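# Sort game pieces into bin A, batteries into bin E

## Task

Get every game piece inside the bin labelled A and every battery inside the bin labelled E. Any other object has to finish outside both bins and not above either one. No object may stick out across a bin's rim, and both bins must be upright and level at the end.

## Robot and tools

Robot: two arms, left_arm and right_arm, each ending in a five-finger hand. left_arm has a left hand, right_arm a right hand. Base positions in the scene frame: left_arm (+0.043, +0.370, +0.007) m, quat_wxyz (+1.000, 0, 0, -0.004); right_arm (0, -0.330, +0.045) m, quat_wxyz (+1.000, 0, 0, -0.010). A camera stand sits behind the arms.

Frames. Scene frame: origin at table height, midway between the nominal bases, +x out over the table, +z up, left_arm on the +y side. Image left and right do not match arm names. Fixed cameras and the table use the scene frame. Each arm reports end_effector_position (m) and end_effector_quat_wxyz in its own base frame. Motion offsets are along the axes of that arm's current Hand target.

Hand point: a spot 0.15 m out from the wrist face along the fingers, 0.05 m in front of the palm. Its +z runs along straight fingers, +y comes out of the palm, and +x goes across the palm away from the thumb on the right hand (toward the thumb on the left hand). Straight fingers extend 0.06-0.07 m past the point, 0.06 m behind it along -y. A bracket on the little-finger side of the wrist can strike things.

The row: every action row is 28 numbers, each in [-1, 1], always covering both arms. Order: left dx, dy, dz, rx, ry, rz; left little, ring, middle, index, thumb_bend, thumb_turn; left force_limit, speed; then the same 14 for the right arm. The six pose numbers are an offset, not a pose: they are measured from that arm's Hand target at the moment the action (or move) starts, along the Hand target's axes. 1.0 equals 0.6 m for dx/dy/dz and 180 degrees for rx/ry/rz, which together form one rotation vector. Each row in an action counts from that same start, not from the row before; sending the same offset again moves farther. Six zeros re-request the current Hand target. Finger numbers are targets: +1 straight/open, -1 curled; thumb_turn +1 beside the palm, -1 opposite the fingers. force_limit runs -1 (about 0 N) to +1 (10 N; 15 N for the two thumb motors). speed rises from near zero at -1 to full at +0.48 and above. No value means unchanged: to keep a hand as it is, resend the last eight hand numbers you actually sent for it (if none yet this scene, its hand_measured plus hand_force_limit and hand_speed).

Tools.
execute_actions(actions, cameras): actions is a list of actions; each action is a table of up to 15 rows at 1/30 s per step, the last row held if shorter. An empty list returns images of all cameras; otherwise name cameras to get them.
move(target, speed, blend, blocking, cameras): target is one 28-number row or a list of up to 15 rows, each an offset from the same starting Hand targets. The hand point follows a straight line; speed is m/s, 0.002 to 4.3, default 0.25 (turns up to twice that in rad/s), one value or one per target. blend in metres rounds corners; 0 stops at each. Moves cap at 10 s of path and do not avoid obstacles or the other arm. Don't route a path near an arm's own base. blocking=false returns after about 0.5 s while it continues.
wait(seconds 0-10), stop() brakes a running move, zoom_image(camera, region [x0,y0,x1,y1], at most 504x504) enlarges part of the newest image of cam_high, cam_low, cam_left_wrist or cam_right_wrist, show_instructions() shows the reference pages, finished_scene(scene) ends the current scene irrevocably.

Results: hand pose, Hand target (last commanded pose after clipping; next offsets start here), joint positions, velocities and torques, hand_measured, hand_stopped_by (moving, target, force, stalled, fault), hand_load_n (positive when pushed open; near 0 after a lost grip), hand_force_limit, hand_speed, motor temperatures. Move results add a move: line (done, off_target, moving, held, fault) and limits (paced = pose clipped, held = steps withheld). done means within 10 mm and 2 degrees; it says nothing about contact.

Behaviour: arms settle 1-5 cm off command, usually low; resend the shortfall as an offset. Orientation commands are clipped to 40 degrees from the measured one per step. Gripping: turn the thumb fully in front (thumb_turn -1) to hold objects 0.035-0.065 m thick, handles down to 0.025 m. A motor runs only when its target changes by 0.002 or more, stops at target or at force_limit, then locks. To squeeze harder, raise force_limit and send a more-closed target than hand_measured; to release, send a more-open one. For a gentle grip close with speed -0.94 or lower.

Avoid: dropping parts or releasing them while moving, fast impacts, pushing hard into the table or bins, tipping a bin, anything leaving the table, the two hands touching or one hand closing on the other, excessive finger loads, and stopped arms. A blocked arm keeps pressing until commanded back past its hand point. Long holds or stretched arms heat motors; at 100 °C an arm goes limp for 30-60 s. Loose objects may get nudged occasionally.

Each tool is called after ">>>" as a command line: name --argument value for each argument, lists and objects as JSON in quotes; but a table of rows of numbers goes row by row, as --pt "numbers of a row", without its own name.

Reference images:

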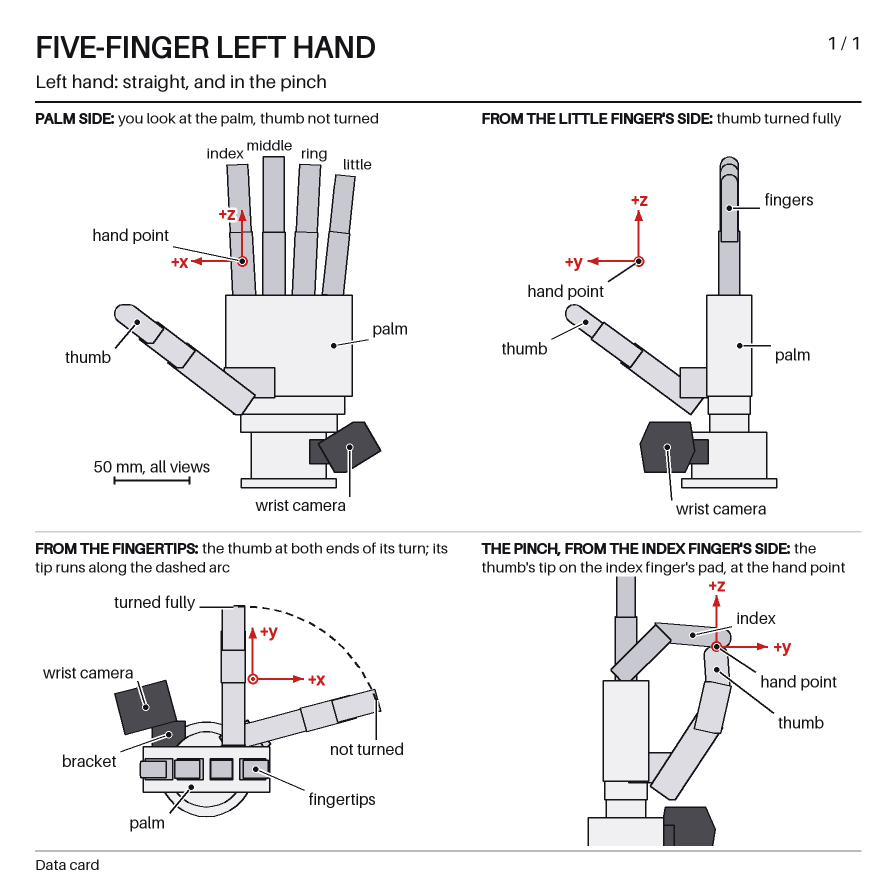

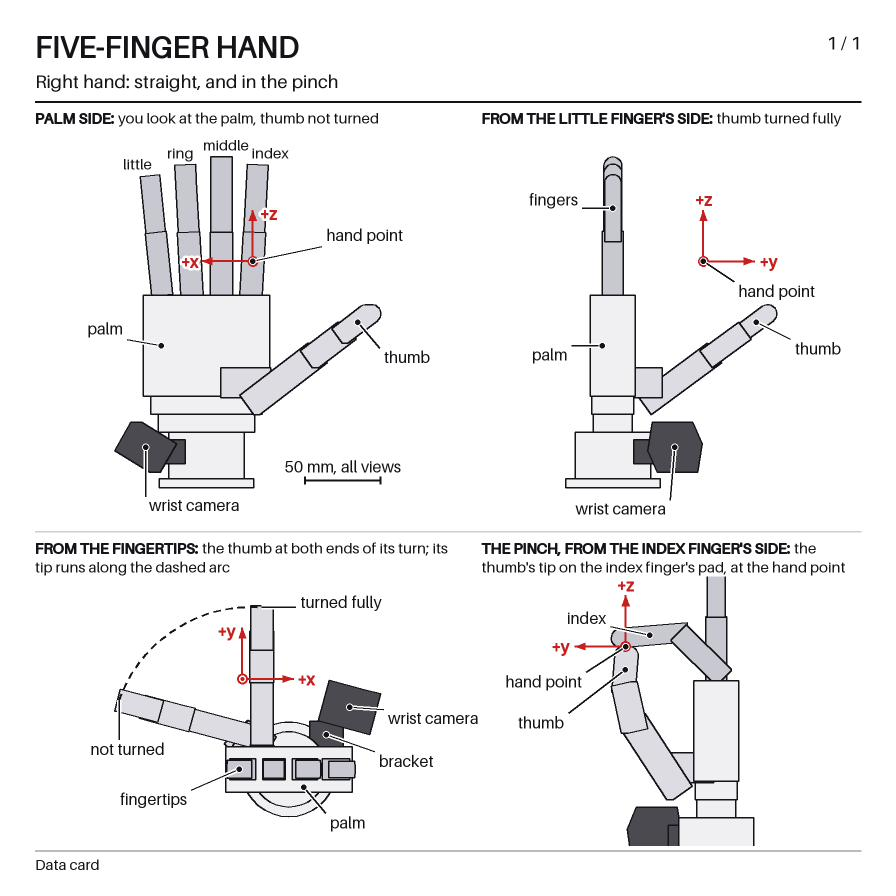

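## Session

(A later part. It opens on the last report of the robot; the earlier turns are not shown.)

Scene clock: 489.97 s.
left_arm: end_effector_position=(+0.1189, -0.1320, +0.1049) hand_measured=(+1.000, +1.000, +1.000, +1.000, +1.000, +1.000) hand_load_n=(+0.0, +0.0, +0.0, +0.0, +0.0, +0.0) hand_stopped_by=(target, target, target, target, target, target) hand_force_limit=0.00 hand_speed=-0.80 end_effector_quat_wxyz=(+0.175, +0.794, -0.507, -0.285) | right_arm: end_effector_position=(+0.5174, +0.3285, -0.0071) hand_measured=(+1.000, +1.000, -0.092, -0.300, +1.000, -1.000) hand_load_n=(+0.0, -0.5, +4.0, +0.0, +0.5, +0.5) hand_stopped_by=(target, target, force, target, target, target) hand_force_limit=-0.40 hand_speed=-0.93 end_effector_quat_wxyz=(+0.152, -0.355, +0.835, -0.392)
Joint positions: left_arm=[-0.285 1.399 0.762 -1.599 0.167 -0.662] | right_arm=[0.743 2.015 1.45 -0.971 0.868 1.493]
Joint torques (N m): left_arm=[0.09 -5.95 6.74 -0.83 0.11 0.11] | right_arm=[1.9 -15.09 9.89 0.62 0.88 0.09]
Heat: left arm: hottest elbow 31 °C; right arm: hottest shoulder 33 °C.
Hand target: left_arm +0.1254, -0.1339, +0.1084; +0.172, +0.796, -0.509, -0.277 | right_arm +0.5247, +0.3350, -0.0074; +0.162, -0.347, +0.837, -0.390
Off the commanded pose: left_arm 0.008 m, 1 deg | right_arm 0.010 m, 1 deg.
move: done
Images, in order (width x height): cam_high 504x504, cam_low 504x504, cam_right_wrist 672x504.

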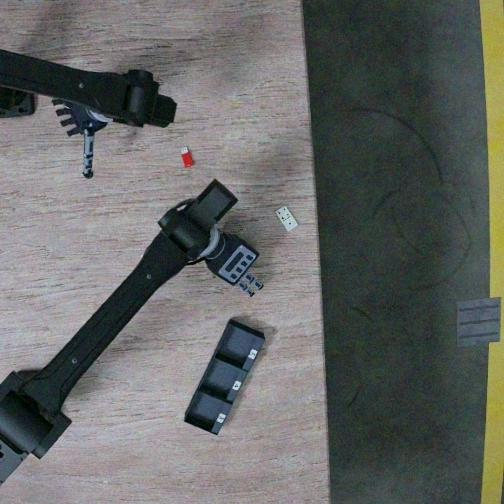

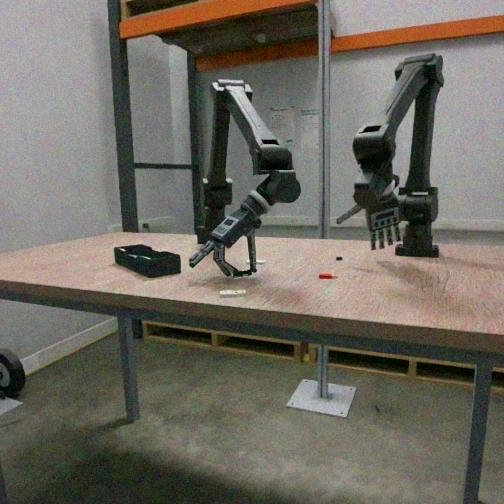

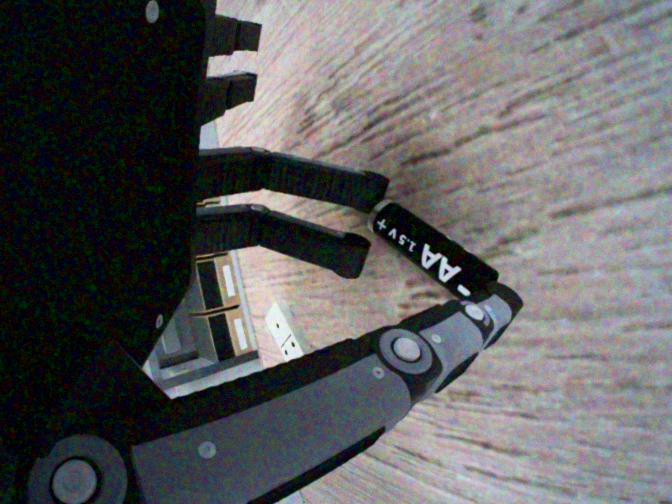

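>>> move --target '[0,0,0,0,0,0,1,1,1,1,1,1,0,-0.8,0,0.0128,0.0107,0,0,0,1,1,-0.3,-0.3,1,-1,-0.4,-0.93]' --speed 0.04 --cameras '["cam_right_wrist","cam_low"]'

>>> zoom_image --camera "cam_low" --region '[150, 200, 270, 310]'

Scene clock: 497.10 s.
left_arm: end_effector_position=(+0.1189, -0.1320, +0.1049) hand_measured=(+1.000, +1.000, +1.000, +1.000, +1.000, +1.000) hand_load_n=(+0.0, +0.0, +0.0, +0.0, +0.0, +0.0) hand_stopped_by=(target, target, target, target, target, target) hand_force_limit=0.00 hand_speed=-0.80 end_effector_quat_wxyz=(+0.175, +0.794, -0.507, -0.285) | right_arm: end_effector_position=(+0.5199, +0.3308, -0.0137) hand_measured=(+1.000, +1.000, -0.092, -0.300, +1.000, -1.000) hand_load_n=(+0.0, +0.0, +4.0, +0.0, +0.5, +0.5) hand_stopped_by=(target, target, force, target, target, target) hand_force_limit=-0.40 hand_speed=-0.93 end_effector_quat_wxyz=(+0.156, -0.353, +0.836, -0.391)
Joint positions: left_arm=[-0.285 1.399 0.762 -1.599 0.167 -0.662] | right_arm=[0.743 2.027 1.45 -0.95 0.868 1.493]
Joint torques (N m): left_arm=[0.15 -6.01 6.75 -0.81 0.12 0.11] | right_arm=[1.96 -15.15 9.29 0.7 0.88 0.08]
Heat: left arm: hottest elbow 31 °C; right arm: hottest shoulder 33 °C.
Hand target: left_arm +0.1254, -0.1339, +0.1084; +0.172, +0.796, -0.509, -0.277 | right_arm +0.5247, +0.3351, -0.0173; +0.162, -0.347, +0.838, -0.390
Off the commanded pose: left_arm 0.008 m, 1 deg | right_arm 0.007 m, 1 deg.
move: done
Images, in order (width x height): cam_low 504x504, cam_right_wrist 672x504.

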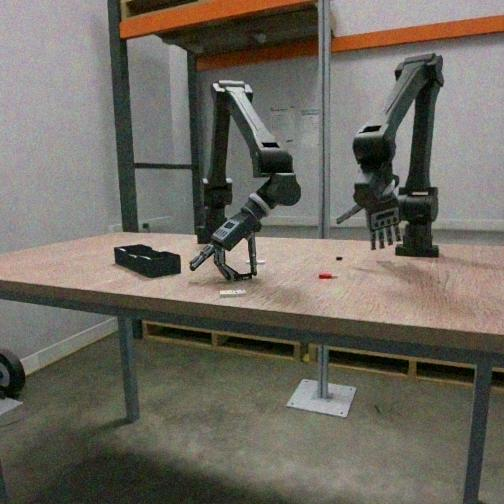

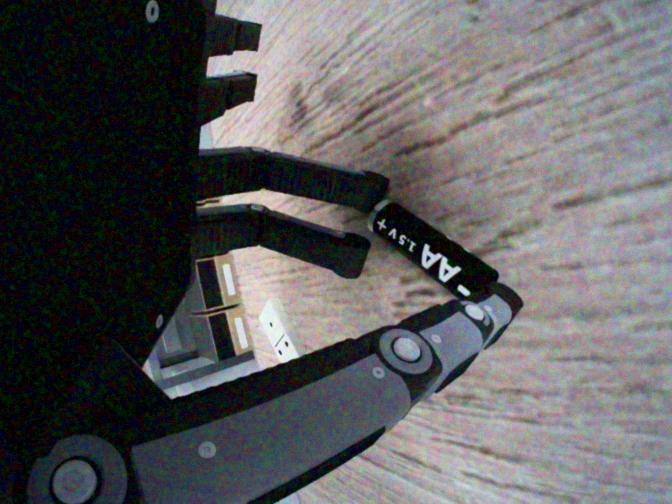

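Scaled by 4.200 from the camera's 504x504 image, which has a finer 720x720 frame.

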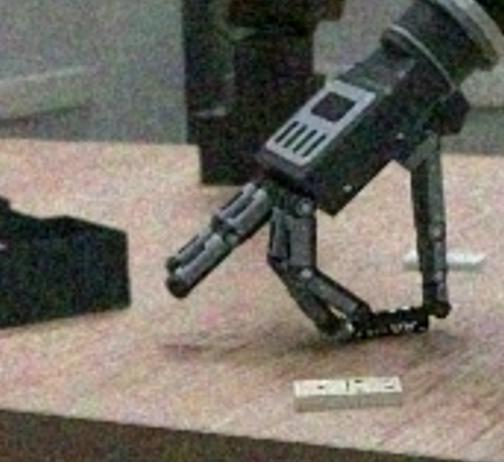

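>>> move --pt "0 0 0 0 0 0 1 1 1 1 1 1 0 -0.8 0 0.0089 0.0075 0 0 0 1 1 -0.3 -0.3 1 -1 -0.4 -0.93" --pt "0 0 0 0 0 0 1 1 1 1 1 1 0 -0.8 0 0.0089 0.0075 0 0 0 1 1 0.3 0.3 1 -1 -0.4 -0.8" --speed 0.03 --cameras '["cam_right_wrist","cam_low"]'

>>> zoom_image --camera "cam_low" --region '[150, 200, 270, 310]'

Scene clock: 502.17 s.
left_arm: end_effector_position=(+0.1189, -0.1320, +0.1049) hand_measured=(+1.000, +1.000, +1.000, +1.000, +1.000, +1.000) hand_load_n=(+0.0, +0.0, +0.0, +0.0, +0.0, +0.0) hand_stopped_by=(target, target, target, target, target, target) hand_force_limit=0.00 hand_speed=-0.80 end_effector_quat_wxyz=(+0.175, +0.794, -0.507, -0.285) | right_arm: end_effector_position=(+0.5219, +0.3346, -0.0141) hand_measured=(+1.000, +1.000, +0.300, +0.300, +1.000, -1.000) hand_load_n=(+0.0, +0.0, -3.0, +0.0, +0.0, +0.0) hand_stopped_by=(target, target, target, target, target, target) hand_force_limit=-0.40 hand_speed=-0.80 end_effector_quat_wxyz=(+0.164, -0.351, +0.834, -0.393)
Joint positions: left_arm=[-0.285 1.399 0.762 -1.599 0.167 -0.662] | right_arm=[0.749 2.031 1.45 -0.934 0.878 1.496]
Joint torques (N m): left_arm=[0.15 -6.01 6.78 -0.83 0.13 0.11] | right_arm=[1.44 -14.56 8.92 0.68 0.45 0.06]
Heat: left arm: hottest elbow 31 °C; right arm: hottest shoulder 33 °C.
Hand target: left_arm +0.1254, -0.1339, +0.1084; +0.172, +0.796, -0.509, -0.277 | right_arm +0.5247, +0.3350, -0.0244; +0.162, -0.347, +0.838, -0.390
Off the commanded pose: left_arm 0.008 m, 1 deg | right_arm 0.011 m, 1 deg.
move: off_target (right_arm); target 2's new numbers were sent with right_arm's hand 0.011 m and 0 deg from that target
Images, in order (width x height): cam_low 504x504, cam_right_wrist 672x504.

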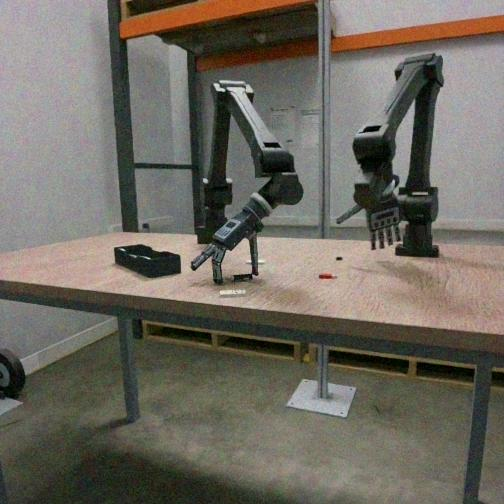

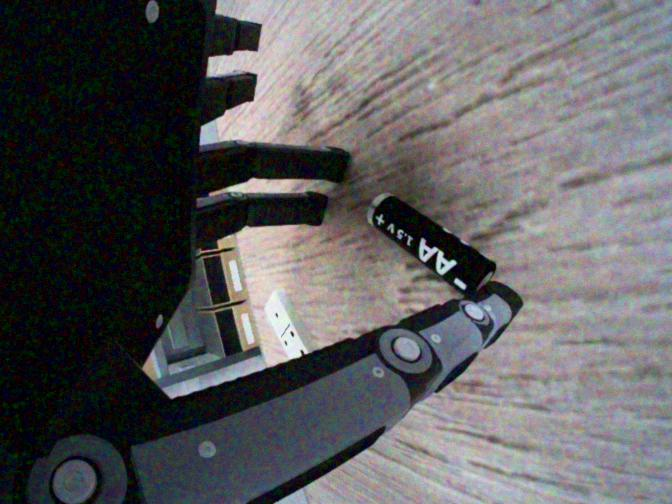

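Scaled by 4.200 from the camera's 504x504 image, which has a finer 720x720 frame.

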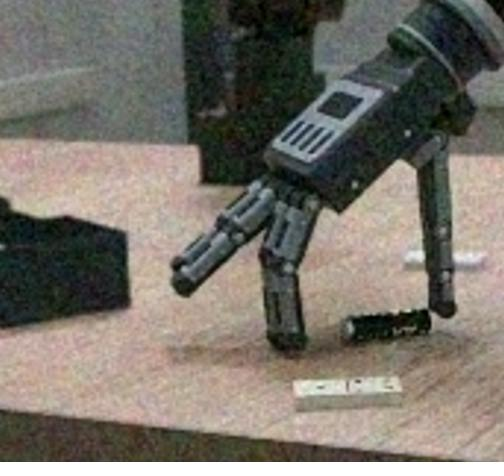

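>>> move --pt "0 0 0 0 0 0 1 1 1 1 1 1 0 -0.8 0 -0.0894 -0.075 0 0 0 1 1 0.3 0.3 1 -1 -0.4 -0.5" --pt "0 0 0 0 0 0 1 1 1 1 1 1 0 -0.8 -0.0015 -0.082 -0.147 0.0525 -0.415 -0.2805 1 1 0.3 0.3 0.3 -1 -0.4 0" --speed '[0.1,0.2]' --cameras '["cam_right_wrist","cam_low","cam_high"]'

Scene clock: 539.20 s.
left_arm: end_effector_position=(+0.1189, -0.1320, +0.1049) hand_measured=(+1.000, +1.000, +1.000, +1.000, +1.000, +1.000) hand_load_n=(+0.0, +0.0, +0.0, +0.0, +0.0, +0.0) hand_stopped_by=(target, target, target, target, target, target) hand_force_limit=0.00 hand_speed=-0.80 end_effector_quat_wxyz=(+0.175, +0.794, -0.507, -0.285) | right_arm: end_effector_position=(+0.4921, +0.3628, +0.0638) hand_measured=(+1.000, +1.000, +0.300, +0.300, +0.300, -1.000) hand_load_n=(+0.0, +0.0, +0.0, +0.0, +0.0, +0.0) hand_stopped_by=(target, target, target, target, target, target) hand_force_limit=-0.40 hand_speed=0.00 end_effector_quat_wxyz=(-0.470, +0.796, -0.333, +0.188)
Joint positions: left_arm=[-0.285 1.399 0.762 -1.599 0.167 -0.662] | right_arm=[0.524 1.677 0.957 0.194 -0.235 -0.118]
Joint torques (N m): left_arm=[0.09 -6.01 6.76 -0.83 0.12 0.11] | right_arm=[1.14 -12.4 9.57 2.43 -0.15 -0.15]
Heat: left arm: hottest elbow 31 °C; right arm: hottest shoulder 33 °C.
Hand target: left_arm +0.1254, -0.1339, +0.1084; +0.172, +0.796, -0.509, -0.277 | right_arm +0.5000, +0.3608, +0.0700; -0.476, +0.792, -0.328, +0.197
Off the commanded pose: left_arm 0.008 m, 1 deg | right_arm 0.010 m, 1 deg.
move: done
Images, in order (width x height): cam_high 504x504, cam_low 504x504, cam_right_wrist 672x504.

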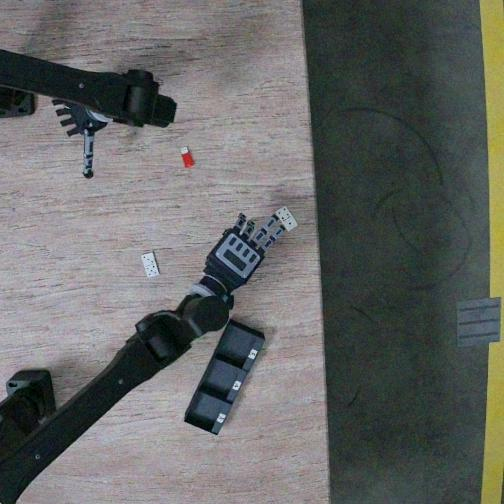

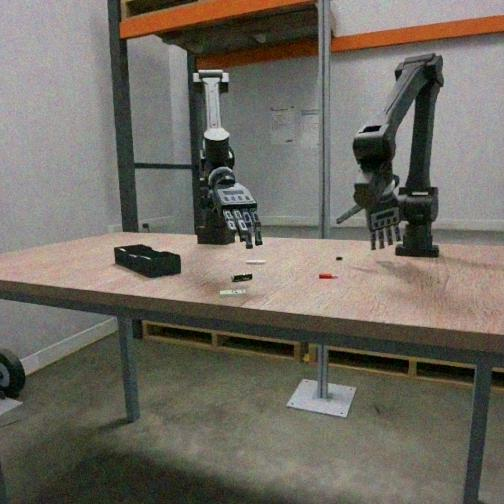

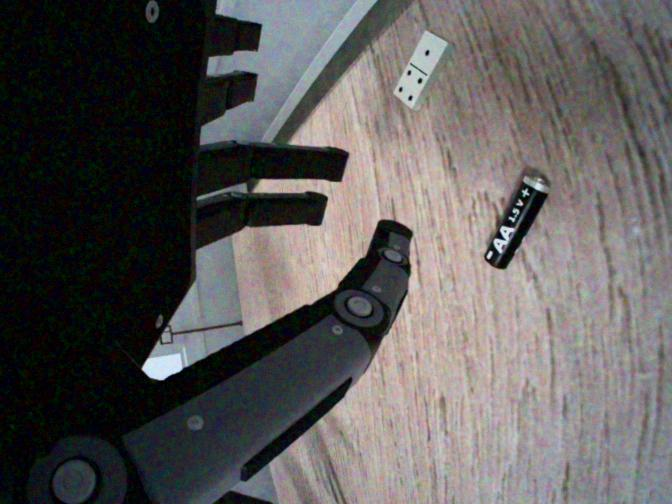

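>>> move --target '[0,0,0,0,0,0,1,1,1,1,1,1,0,-0.8,0.0005,0.119,0.0425,0,0,0,1,1,0.3,0.3,0.3,-1,-0.4,0]' --speed 0.08 --cameras '["cam_right_wrist"]'

Scene clock: 550.90 s.
left_arm: end_effector_position=(+0.1189, -0.1320, +0.1049) hand_measured=(+1.000, +1.000, +1.000, +1.000, +1.000, +1.000) hand_load_n=(+0.0, +0.0, +0.0, +0.0, +0.0, +0.0) hand_stopped_by=(target, target, target, target, target, target) hand_force_limit=0.00 hand_speed=-0.80 end_effector_quat_wxyz=(+0.175, +0.794, -0.507, -0.285) | right_arm: end_effector_position=(+0.4901, +0.3593, +0.0012) hand_measured=(+1.000, +1.000, +0.300, +0.300, +0.300, -1.000) hand_load_n=(+0.0, +0.0, +0.0, +0.0, +0.0, +0.0) hand_stopped_by=(target, target, target, target, target, target) hand_force_limit=-0.40 hand_speed=0.00 end_effector_quat_wxyz=(-0.478, +0.791, -0.329, +0.193)
Joint positions: left_arm=[-0.285 1.399 0.762 -1.599 0.167 -0.662] | right_arm=[0.519 1.804 0.893 0.407 -0.241 -0.121]
Joint torques (N m): left_arm=[0.21 -6.01 6.74 -0.84 0.12 0.11] | right_arm=[1.03 -11.87 7.15 2.56 -0.15 -0.16]
Heat: left arm: hottest elbow 31 °C; right arm: hottest shoulder 33 °C.
Hand target: left_arm +0.1254, -0.1339, +0.1084; +0.172, +0.796, -0.509, -0.277 | right_arm +0.4924, +0.3528, -0.0050; -0.476, +0.792, -0.328, +0.197
Off the commanded pose: left_arm 0.008 m, 1 deg | right_arm 0.009 m, 1 deg.
move: done
Images, in order (width x height): cam_right_wrist 672x504.

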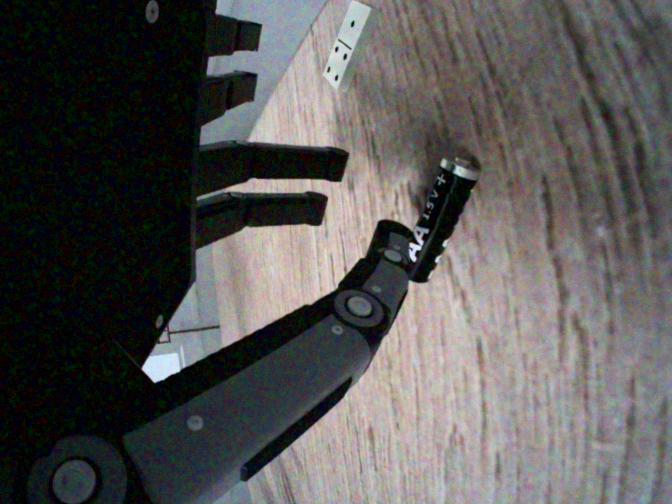

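>>> move --target '[0,0,0,0,0,0,1,1,1,1,1,1,0,-0.8,0.0152,0.0093,-0.0175,0,0,0,1,1,0.3,0.3,0.3,-1,-0.4,0]' --speed 0.05 --cameras '["cam_right_wrist"]'

Scene clock: 561.60 s.
left_arm: end_effector_position=(+0.1189, -0.1320, +0.1049) hand_measured=(+1.000, +1.000, +1.000, +1.000, +1.000, +1.000) hand_load_n=(+0.0, -0.5, +0.0, +0.0, +0.0, +0.0) hand_stopped_by=(target, target, target, target, target, target) hand_force_limit=0.00 hand_speed=-0.80 end_effector_quat_wxyz=(+0.175, +0.794, -0.507, -0.285) | right_arm: end_effector_position=(+0.4881, +0.3429, -0.0071) hand_measured=(+1.000, +1.000, +0.300, +0.300, +0.300, -1.000) hand_load_n=(+0.0, +0.0, +0.0, +0.0, +0.0, +0.5) hand_stopped_by=(target, target, target, target, target, target) hand_force_limit=-0.40 hand_speed=0.00 end_effector_quat_wxyz=(-0.473, +0.794, -0.332, +0.189)
Joint positions: left_arm=[-0.285 1.399 0.762 -1.599 0.167 -0.662] | right_arm=[0.491 1.804 0.869 0.414 -0.264 -0.133]
Joint torques (N m): left_arm=[0.21 -6.01 6.78 -0.81 0.12 0.11] | right_arm=[1.14 -12.98 6.79 2.54 -0.17 -0.16]
Heat: left arm: hottest elbow 31 °C; right arm: hottest shoulder 33 °C.
Hand target: left_arm +0.1254, -0.1339, +0.1084; +0.172, +0.796, -0.509, -0.277 | right_arm +0.4904, +0.3380, -0.0050; -0.476, +0.792, -0.328, +0.197
Off the commanded pose: left_arm 0.008 m, 1 deg | right_arm 0.006 m, 1 deg.
move: done
Images, in order (width x height): cam_right_wrist 672x504.

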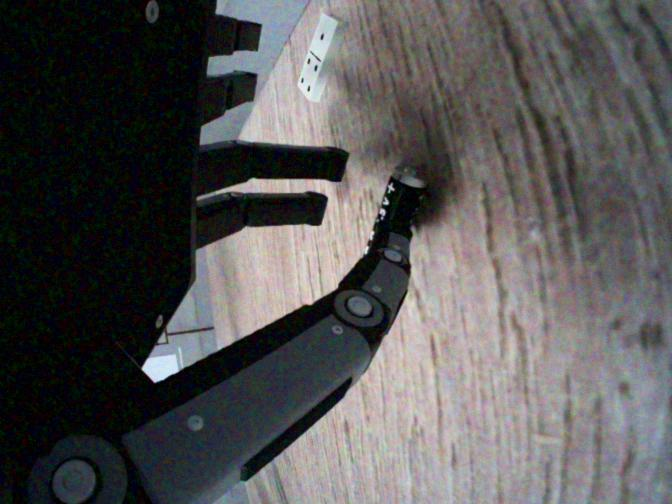

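>>> move --target '[0,0,0,0,0,0,1,1,1,1,1,1,0,-0.8,0,0.0258,0.0225,0,0,0,1,1,0.3,0.3,0.3,-1,-0.4,0]' --speed 0.04 --cameras '["cam_right_wrist","cam_low"]'

>>> zoom_image --camera "cam_low" --region '[180, 200, 300, 310]'

Scene clock: 581.27 s.
left_arm: end_effector_position=(+0.1189, -0.1320, +0.1049) hand_measured=(+1.000, +1.000, +1.000, +1.000, +1.000, +1.000) hand_load_n=(+0.0, +0.0, +0.0, +0.0, +0.0, +0.0) hand_stopped_by=(target, target, target, target, target, target) hand_force_limit=0.00 hand_speed=-0.80 end_effector_quat_wxyz=(+0.175, +0.794, -0.507, -0.285) | right_arm: end_effector_position=(+0.4912, +0.3445, -0.0203) hand_measured=(+1.000, +1.000, +0.300, +0.300, +0.300, -1.000) hand_load_n=(+0.0, +0.0, -0.5, +0.0, +0.0, +0.0) hand_stopped_by=(target, target, target, target, target, target) hand_force_limit=-0.40 hand_speed=0.00 end_effector_quat_wxyz=(-0.476, +0.792, -0.330, +0.192)
Joint positions: left_arm=[-0.285 1.399 0.762 -1.599 0.167 -0.662] | right_arm=[0.491 1.844 0.869 0.465 -0.264 -0.134]
Joint torques (N m): left_arm=[0.21 -6.01 6.76 -0.84 0.12 0.11] | right_arm=[1.32 -11.69 7.15 2.52 -0.06 -0.14]
Heat: left arm: hottest elbow 31 °C; right arm: hottest shoulder 33 °C.
Hand target: left_arm +0.1254, -0.1339, +0.1084; +0.172, +0.796, -0.509, -0.277 | right_arm +0.4938, +0.3413, -0.0250; -0.476, +0.792, -0.328, +0.197
Off the commanded pose: left_arm 0.008 m, 1 deg | right_arm 0.006 m, 1 deg.
move: done
Images, in order (width x height): cam_low 504x504, cam_right_wrist 672x504.

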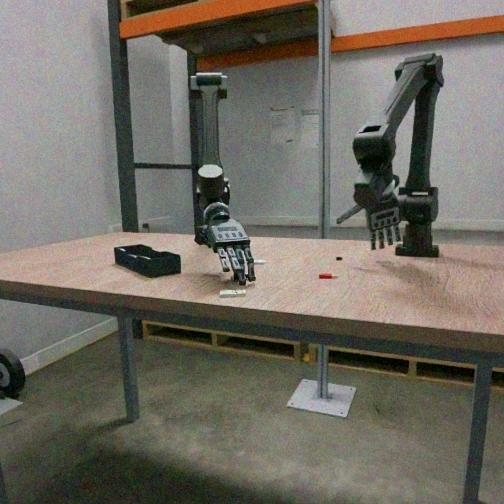

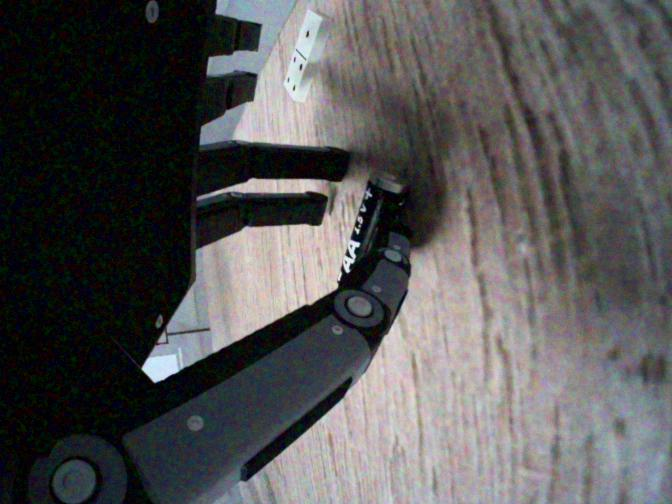

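Scaled by 4.200 from the camera's 504x504 image, which has a finer 720x720 frame.

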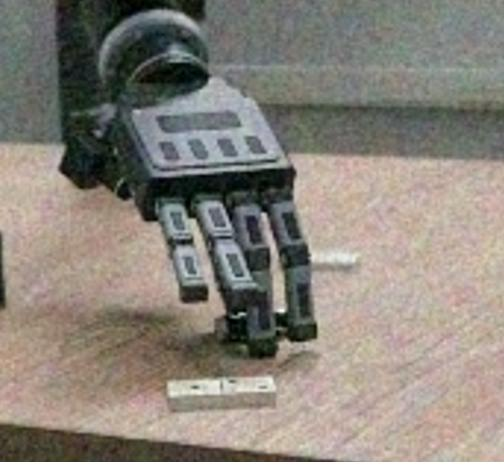

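>>> move --target '[0,0,0,0,0,0,1,1,1,1,1,1,0,-0.8,0,0,0,0,0,0,1,1,-0.5,-0.5,0.3,-1,-0.4,-0.9]' --speed 0.04 --cameras '["cam_right_wrist","cam_low"]'

>>> zoom_image --camera "cam_low" --region '[180, 200, 300, 310]'

Scene clock: 586.30 s.
left_arm: end_effector_position=(+0.1189, -0.1320, +0.1049) hand_measured=(+1.000, +1.000, +1.000, +1.000, +1.000, +1.000) hand_load_n=(+0.0, +0.0, +0.0, +0.0, +0.0, +0.0) hand_stopped_by=(target, target, target, target, target, target) hand_force_limit=0.00 hand_speed=-0.80 end_effector_quat_wxyz=(+0.175, +0.794, -0.507, -0.285) | right_arm: end_effector_position=(+0.4920, +0.3450, -0.0192) hand_measured=(+1.000, +1.000, -0.108, -0.164, +0.302, -1.000) hand_load_n=(+0.0, +0.0, +2.5, +3.5, +4.0, -1.0) hand_stopped_by=(target, target, force, force, target, target) hand_force_limit=-0.40 hand_speed=-0.90 end_effector_quat_wxyz=(-0.478, +0.791, -0.329, +0.194)
Joint positions: left_arm=[-0.285 1.399 0.762 -1.599 0.167 -0.662] | right_arm=[0.491 1.844 0.869 0.47 -0.264 -0.134]
Joint torques (N m): left_arm=[0.21 -6.01 6.76 -0.81 0.12 0.11] | right_arm=[1.38 -11.81 7.13 2.29 -0.06 -0.14]
Heat: left arm: hottest elbow 31 °C; right arm: hottest shoulder 33 °C.
Hand target: left_arm +0.1254, -0.1339, +0.1084; +0.172, +0.796, -0.509, -0.277 | right_arm +0.4937, +0.3412, -0.0251; -0.476, +0.792, -0.328, +0.197
Off the commanded pose: left_arm 0.008 m, 1 deg | right_arm 0.007 m, 1 deg.
move: done
Images, in order (width x height): cam_low 504x504, cam_right_wrist 672x504.

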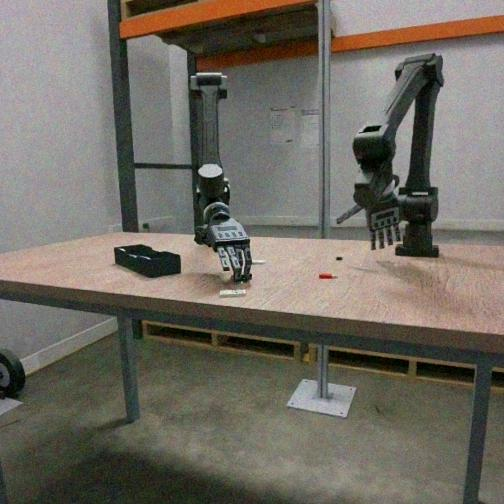

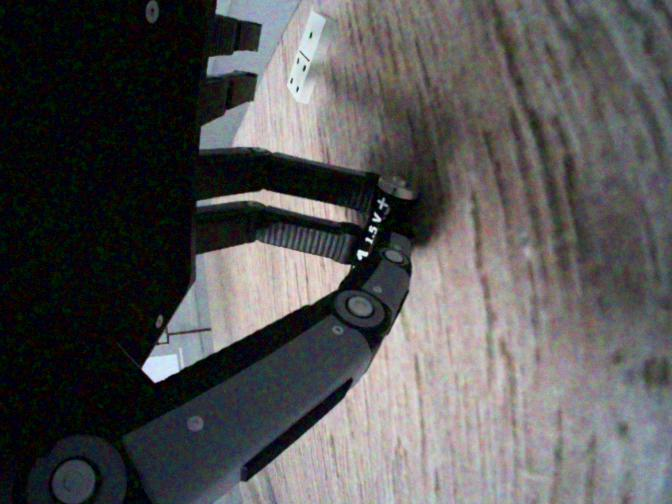

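Scaled by 4.200 from the camera's 504x504 image, which has a finer 720x720 frame.

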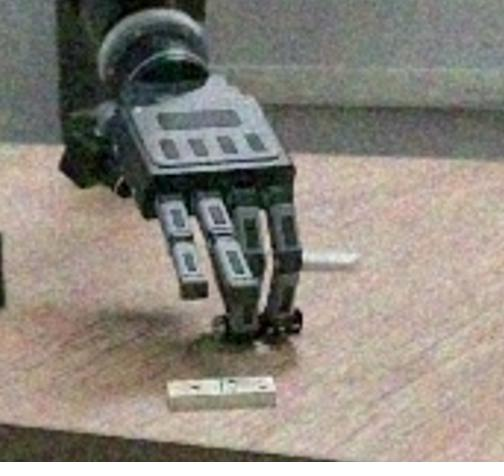

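>>> move --pt "0 0 0 0 0 0 1 1 1 1 1 1 0 -0.8 0 -0.1619 -0.086 0 0 0 1 1 -0.5 -0.5 0.3 -1 -0.4 -0.9" --pt "0 0 0 0 0 0 1 1 1 1 1 1 0 -0.8 0.2563 -0.0542 -0.3422 0 -0.0981 -0.0521 1 1 -0.5 -0.5 0.3 -1 -0.4 -0.9" --speed '[0.1,0.15]' --blend '[0.03,0]' --cameras '["cam_right_wrist","cam_low","cam_high"]'

Scene clock: 603.93 s.
left_arm: end_effector_position=(+0.1189, -0.1320, +0.1049) hand_measured=(+1.000, +1.000, +1.000, +1.000, +1.000, +1.000) hand_load_n=(+0.0, +0.0, +0.0, +0.0, +0.0, +0.0) hand_stopped_by=(target, target, target, target, target, target) hand_force_limit=0.00 hand_speed=-0.80 end_effector_quat_wxyz=(+0.175, +0.794, -0.507, -0.285) | right_arm: end_effector_position=(+0.4637, +0.1156, +0.0865) hand_measured=(+1.000, +1.000, -0.110, -0.164, +0.300, -1.000) hand_load_n=(+0.0, +0.0, +0.0, +0.0, +0.0, +0.0) hand_stopped_by=(target, target, force, force, target, target) hand_force_limit=-0.40 hand_speed=-0.90 end_effector_quat_wxyz=(-0.500, +0.837, -0.200, +0.096)
Joint positions: left_arm=[-0.285 1.399 0.762 -1.599 0.167 -0.662] | right_arm=[-0.062 1.551 0.947 -0.395 -0.961 -0.859]
Joint torques (N m): left_arm=[0.15 -6.01 6.76 -0.83 0.12 0.12] | right_arm=[1.96 -9.17 13.65 0.7 -0.68 -0.16]
Heat: left arm: hottest elbow 31 °C; right arm: hottest shoulder 33 °C.
Hand target: left_arm +0.1254, -0.1339, +0.1084; +0.172, +0.796, -0.509, -0.277 | right_arm +0.4852, +0.1151, +0.1001; -0.503, +0.837, -0.185, +0.111
Off the commanded pose: left_arm 0.008 m, 1 deg | right_arm 0.025 m, 3 deg.
move: off_target (right_arm)
Images, in order (width x height): cam_high 504x504, cam_low 504x504, cam_right_wrist 672x504.

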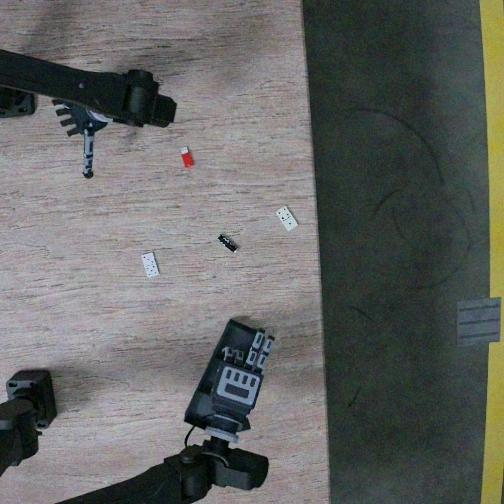

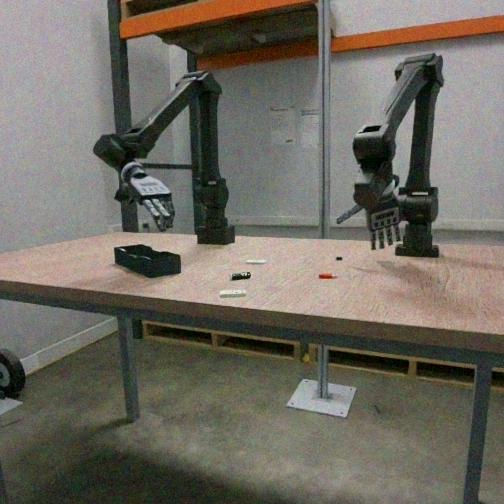

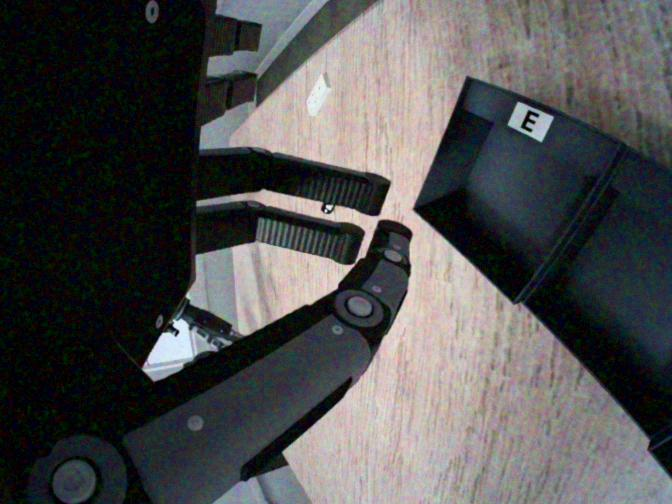

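>>> zoom_image --camera "cam_high" --region '[180, 180, 320, 320]'

Scaled by 3.600 from the camera's 504x504 image, which has a finer 720x720 frame.

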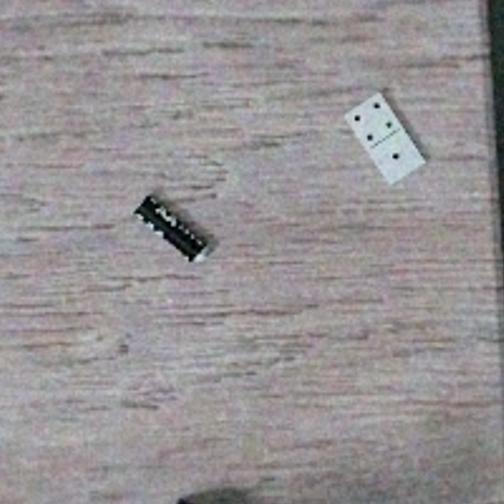

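>>> move --target '[0,0,0,0,0,0,1,1,1,1,1,1,0,-0.8,-0.1575,-0.0903,0.3477,0,0.0785,0.0417,1,1,0.3,0.3,0.3,-1,-0.4,0]' --speed 0.15 --cameras '["cam_right_wrist"]'

Scene clock: 625.13 s.
left_arm: end_effector_position=(+0.1189, -0.1320, +0.1049) hand_measured=(+1.000, +1.000, +1.000, +1.000, +1.000, +1.000) hand_load_n=(+0.0, +0.0, +0.0, +0.0, +0.0, +0.0) hand_stopped_by=(target, target, target, target, target, target) hand_force_limit=0.00 hand_speed=-0.80 end_effector_quat_wxyz=(+0.175, +0.794, -0.507, -0.285) | right_arm: end_effector_position=(+0.4758, +0.3392, +0.0414) hand_measured=(+1.000, +1.000, +0.300, +0.300, +0.300, -1.000) hand_load_n=(+0.0, +0.0, +0.0, +0.0, +0.0, +0.0) hand_stopped_by=(target, target, target, target, target, target) hand_force_limit=-0.40 hand_speed=0.00 end_effector_quat_wxyz=(-0.472, +0.811, -0.298, +0.173)
Joint positions: left_arm=[-0.285 1.399 0.762 -1.599 0.167 -0.662] | right_arm=[0.481 1.677 0.887 0.239 -0.333 -0.197]
Joint torques (N m): left_arm=[0.15 -5.95 6.75 -0.83 0.12 0.11] | right_arm=[1.73 -10.93 10.55 2.51 0.02 0.09]
Heat: left arm: hottest elbow 31 °C; right arm: hottest shoulder 32 °C.
Hand target: left_arm +0.1254, -0.1339, +0.1084; +0.172, +0.796, -0.509, -0.277 | right_arm +0.4880, +0.3451, +0.0500; -0.482, +0.803, -0.300, +0.180
Off the commanded pose: left_arm 0.008 m, 1 deg | right_arm 0.016 m, 2 deg.
move: off_target (right_arm)
Images, in order (width x height): cam_right_wrist 672x504.

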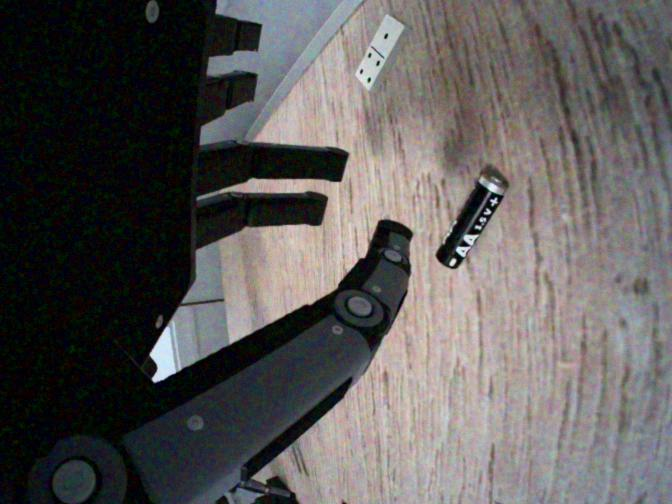

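>>> move --target '[0,0,0,0,0,0,1,1,1,1,1,1,0,-0.8,-0.0015,0.0939,0.0311,0,0,0,1,1,0.3,0.3,0.3,-1,-0.4,0]' --speed 0.08 --cameras '["cam_right_wrist"]'

Scene clock: 636.30 s.
left_arm: end_effector_position=(+0.1189, -0.1320, +0.1049) hand_measured=(+1.000, +1.000, +1.000, +1.000, +1.000, +1.000) hand_load_n=(+0.0, +0.0, +0.0, +0.0, +0.0, -0.5) hand_stopped_by=(target, target, target, target, target, target) hand_force_limit=0.00 hand_speed=-0.80 end_effector_quat_wxyz=(+0.175, +0.794, -0.507, -0.285) | right_arm: end_effector_position=(+0.4803, +0.3415, -0.0040) hand_measured=(+1.000, +1.000, +0.300, +0.300, +0.300, -1.000) hand_load_n=(+0.0, +0.0, +0.0, +0.0, +0.5, +0.0) hand_stopped_by=(target, target, target, target, target, target) hand_force_limit=-0.40 hand_speed=0.00 end_effector_quat_wxyz=(-0.481, +0.806, -0.294, +0.181)
Joint positions: left_arm=[-0.285 1.399 0.762 -1.599 0.167 -0.662] | right_arm=[0.481 1.792 0.857 0.413 -0.333 -0.196]
Joint torques (N m): left_arm=[0.15 -5.95 6.75 -0.81 0.12 0.11] | right_arm=[1.2 -11.52 6.95 2.54 -0.18 0.06]
Heat: left arm: hottest elbow 31 °C; right arm: hottest shoulder 32 °C.
Hand target: left_arm +0.1254, -0.1339, +0.1084; +0.172, +0.796, -0.509, -0.277 | right_arm +0.4807, +0.3381, -0.0086; -0.482, +0.803, -0.300, +0.180
Off the commanded pose: left_arm 0.008 m, 1 deg | right_arm 0.006 m, 1 deg.
move: done
Images, in order (width x height): cam_right_wrist 672x504.

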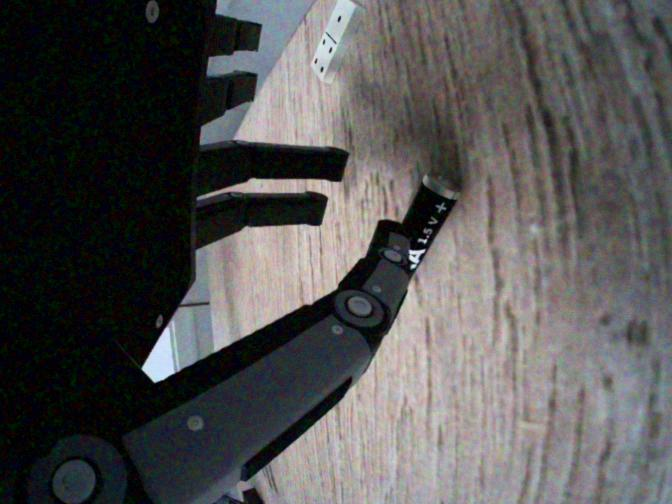

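>>> move --pt "0 0 0 0 0 0 1 1 1 1 1 1 0 -0.8 0 0.007 -0.0132 0 0 0 1 1 0.3 0.3 0.3 -1 -0.4 0" --pt "0 0 0 0 0 0 1 1 1 1 1 1 0 -0.8 0 0.035 0.0016 0 0 0 1 1 0.3 0.3 0.3 -1 -0.4 0" --speed 0.04 --cameras '["cam_right_wrist","cam_low"]'

>>> zoom_image --camera "cam_low" --region '[180, 200, 300, 310]'

Scene clock: 646.13 s.
left_arm: end_effector_position=(+0.1189, -0.1320, +0.1049) hand_measured=(+1.000, +1.000, +1.000, +1.000, +1.000, +1.000) hand_load_n=(+0.0, +0.0, +0.0, +0.0, +0.0, +0.0) hand_stopped_by=(target, target, target, target, target, target) hand_force_limit=0.00 hand_speed=-0.80 end_effector_quat_wxyz=(+0.175, +0.794, -0.507, -0.285) | right_arm: end_effector_position=(+0.4746, +0.3368, -0.0207) hand_measured=(+1.000, +1.000, +0.300, +0.300, +0.300, -1.000) hand_load_n=(+0.0, -0.5, +0.0, +0.0, +0.0, +0.0) hand_stopped_by=(target, target, target, target, target, target) hand_force_limit=-0.40 hand_speed=0.00 end_effector_quat_wxyz=(-0.483, +0.805, -0.294, +0.181)
Joint positions: left_arm=[-0.285 1.399 0.762 -1.599 0.167 -0.662] | right_arm=[0.477 1.822 0.829 0.475 -0.339 -0.196]
Joint torques (N m): left_arm=[0.15 -6.07 6.75 -0.8 0.12 0.11] | right_arm=[1.03 -11.16 6.42 2.56 -0.19 0.01]
Heat: left arm: hottest elbow 31 °C; right arm: hottest shoulder 32 °C.
Hand target: left_arm +0.1254, -0.1339, +0.1084; +0.172, +0.796, -0.509, -0.277 | right_arm +0.4749, +0.3313, -0.0274; -0.482, +0.803, -0.300, +0.180
Off the commanded pose: left_arm 0.008 m, 1 deg | right_arm 0.009 m, 1 deg.
move: done
Images, in order (width x height): cam_low 504x504, cam_right_wrist 672x504.

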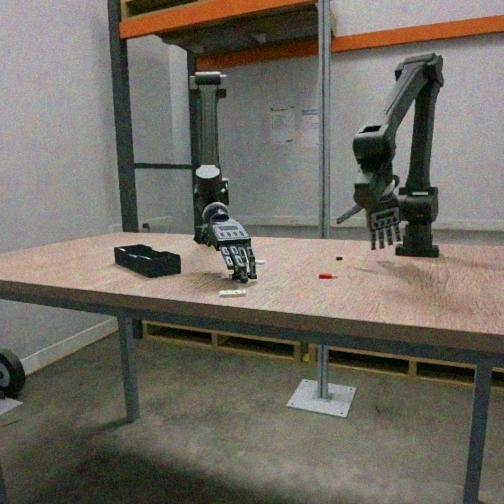

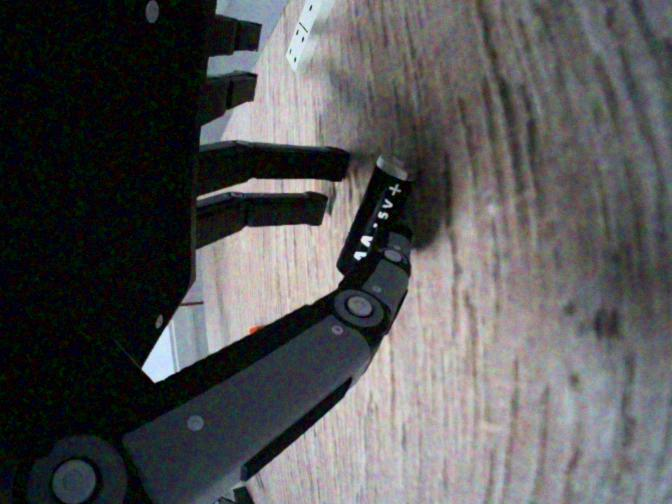

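Scaled by 4.200 from the camera's 504x504 image, which has a finer 720x720 frame.

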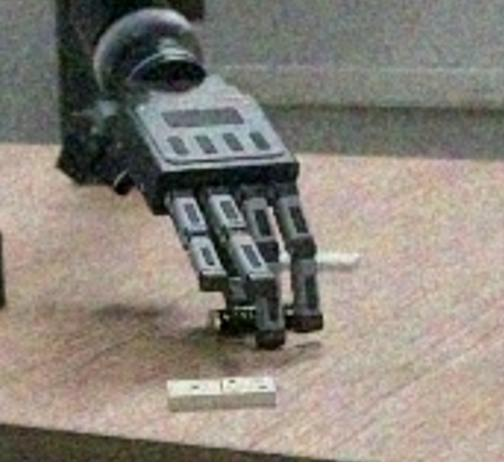

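>>> move --pt "0 0 0 0 0 0 1 1 1 1 1 1 0 -0.8 0 0.0059 0.0031 0 0 0 1 1 0.3 0.3 0.3 -1 -0.4 0" --pt "0 0 0 0 0 0 1 1 1 1 1 1 0 -0.8 0 0.0059 0.0031 0 0 0 1 1 -0.5 -0.5 0.3 -1 -0.3 -0.9" --speed 0.03 --cameras '["cam_right_wrist","cam_low"]'

>>> zoom_image --camera "cam_low" --region '[180, 200, 300, 310]'

>>> zoom_image --camera "cam_right_wrist" --region '[280, 80, 480, 300]'

Scene clock: 652.17 s.
left_arm: end_effector_position=(+0.1189, -0.1320, +0.1049) hand_measured=(+1.000, +1.000, +1.000, +1.000, +1.000, +1.000) hand_load_n=(+0.0, +0.0, +0.0, +0.0, +0.0, +0.0) hand_stopped_by=(target, target, target, target, target, target) hand_force_limit=0.00 hand_speed=-0.80 end_effector_quat_wxyz=(+0.175, +0.794, -0.507, -0.285) | right_arm: end_effector_position=(+0.4766, +0.3381, -0.0210) hand_measured=(+1.000, +1.000, -0.108, -0.146, +0.302, -1.000) hand_load_n=(+0.0, +0.0, +3.5, +3.5, +5.0, -2.5) hand_stopped_by=(target, target, force, force, target, target) hand_force_limit=-0.30 hand_speed=-0.90 end_effector_quat_wxyz=(-0.487, +0.802, -0.291, +0.184)
Joint positions: left_arm=[-0.285 1.399 0.762 -1.599 0.167 -0.662] | right_arm=[0.477 1.83 0.829 0.495 -0.34 -0.196]
Joint torques (N m): left_arm=[0.15 -6.01 6.75 -0.81 0.12 0.12] | right_arm=[1.03 -10.93 6.26 2.18 -0.14 0.02]
Heat: left arm: hottest elbow 31 °C; right arm: hottest shoulder 32 °C.
Hand target: left_arm +0.1254, -0.1339, +0.1084; +0.172, +0.796, -0.509, -0.277 | right_arm +0.4748, +0.3313, -0.0316; -0.482, +0.803, -0.300, +0.180
Off the commanded pose: left_arm 0.008 m, 1 deg | right_arm 0.013 m, 1 deg.
move: off_target (right_arm); target 2's new numbers were sent with right_arm's hand 0.011 m and 1 deg from that target
Images, in order (width x height): cam_low 504x504, cam_right_wrist 672x504.

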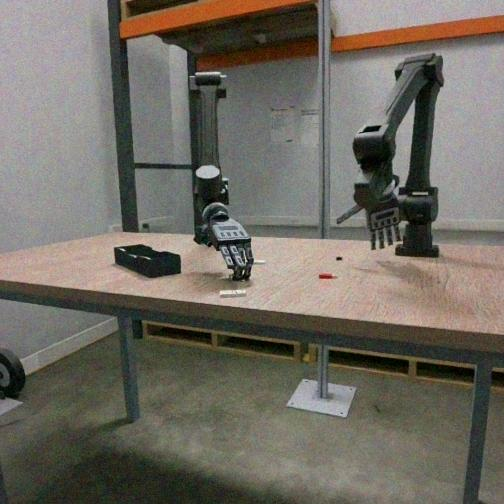

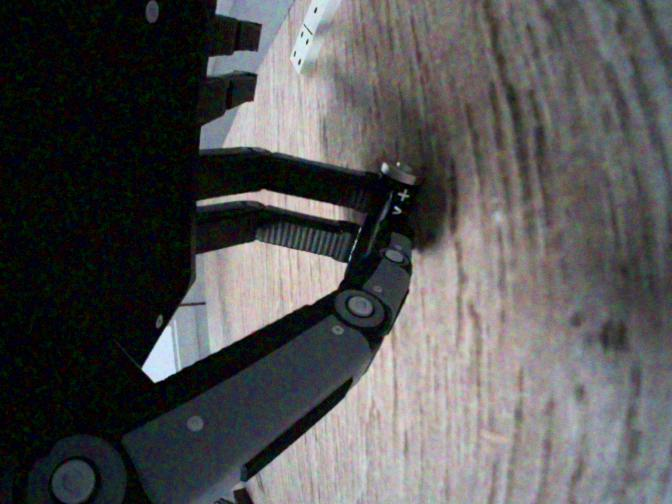

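Scaled by 4.200 from the camera's 504x504 image, which has a finer 720x720 frame.

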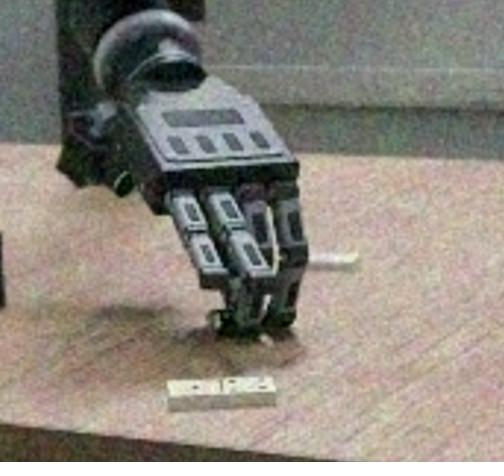

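Scaled by 2.291 from the camera's 672x504 image, which has a finer 960x720 frame.

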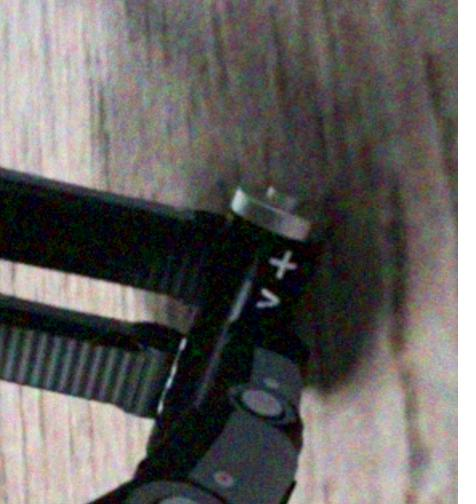

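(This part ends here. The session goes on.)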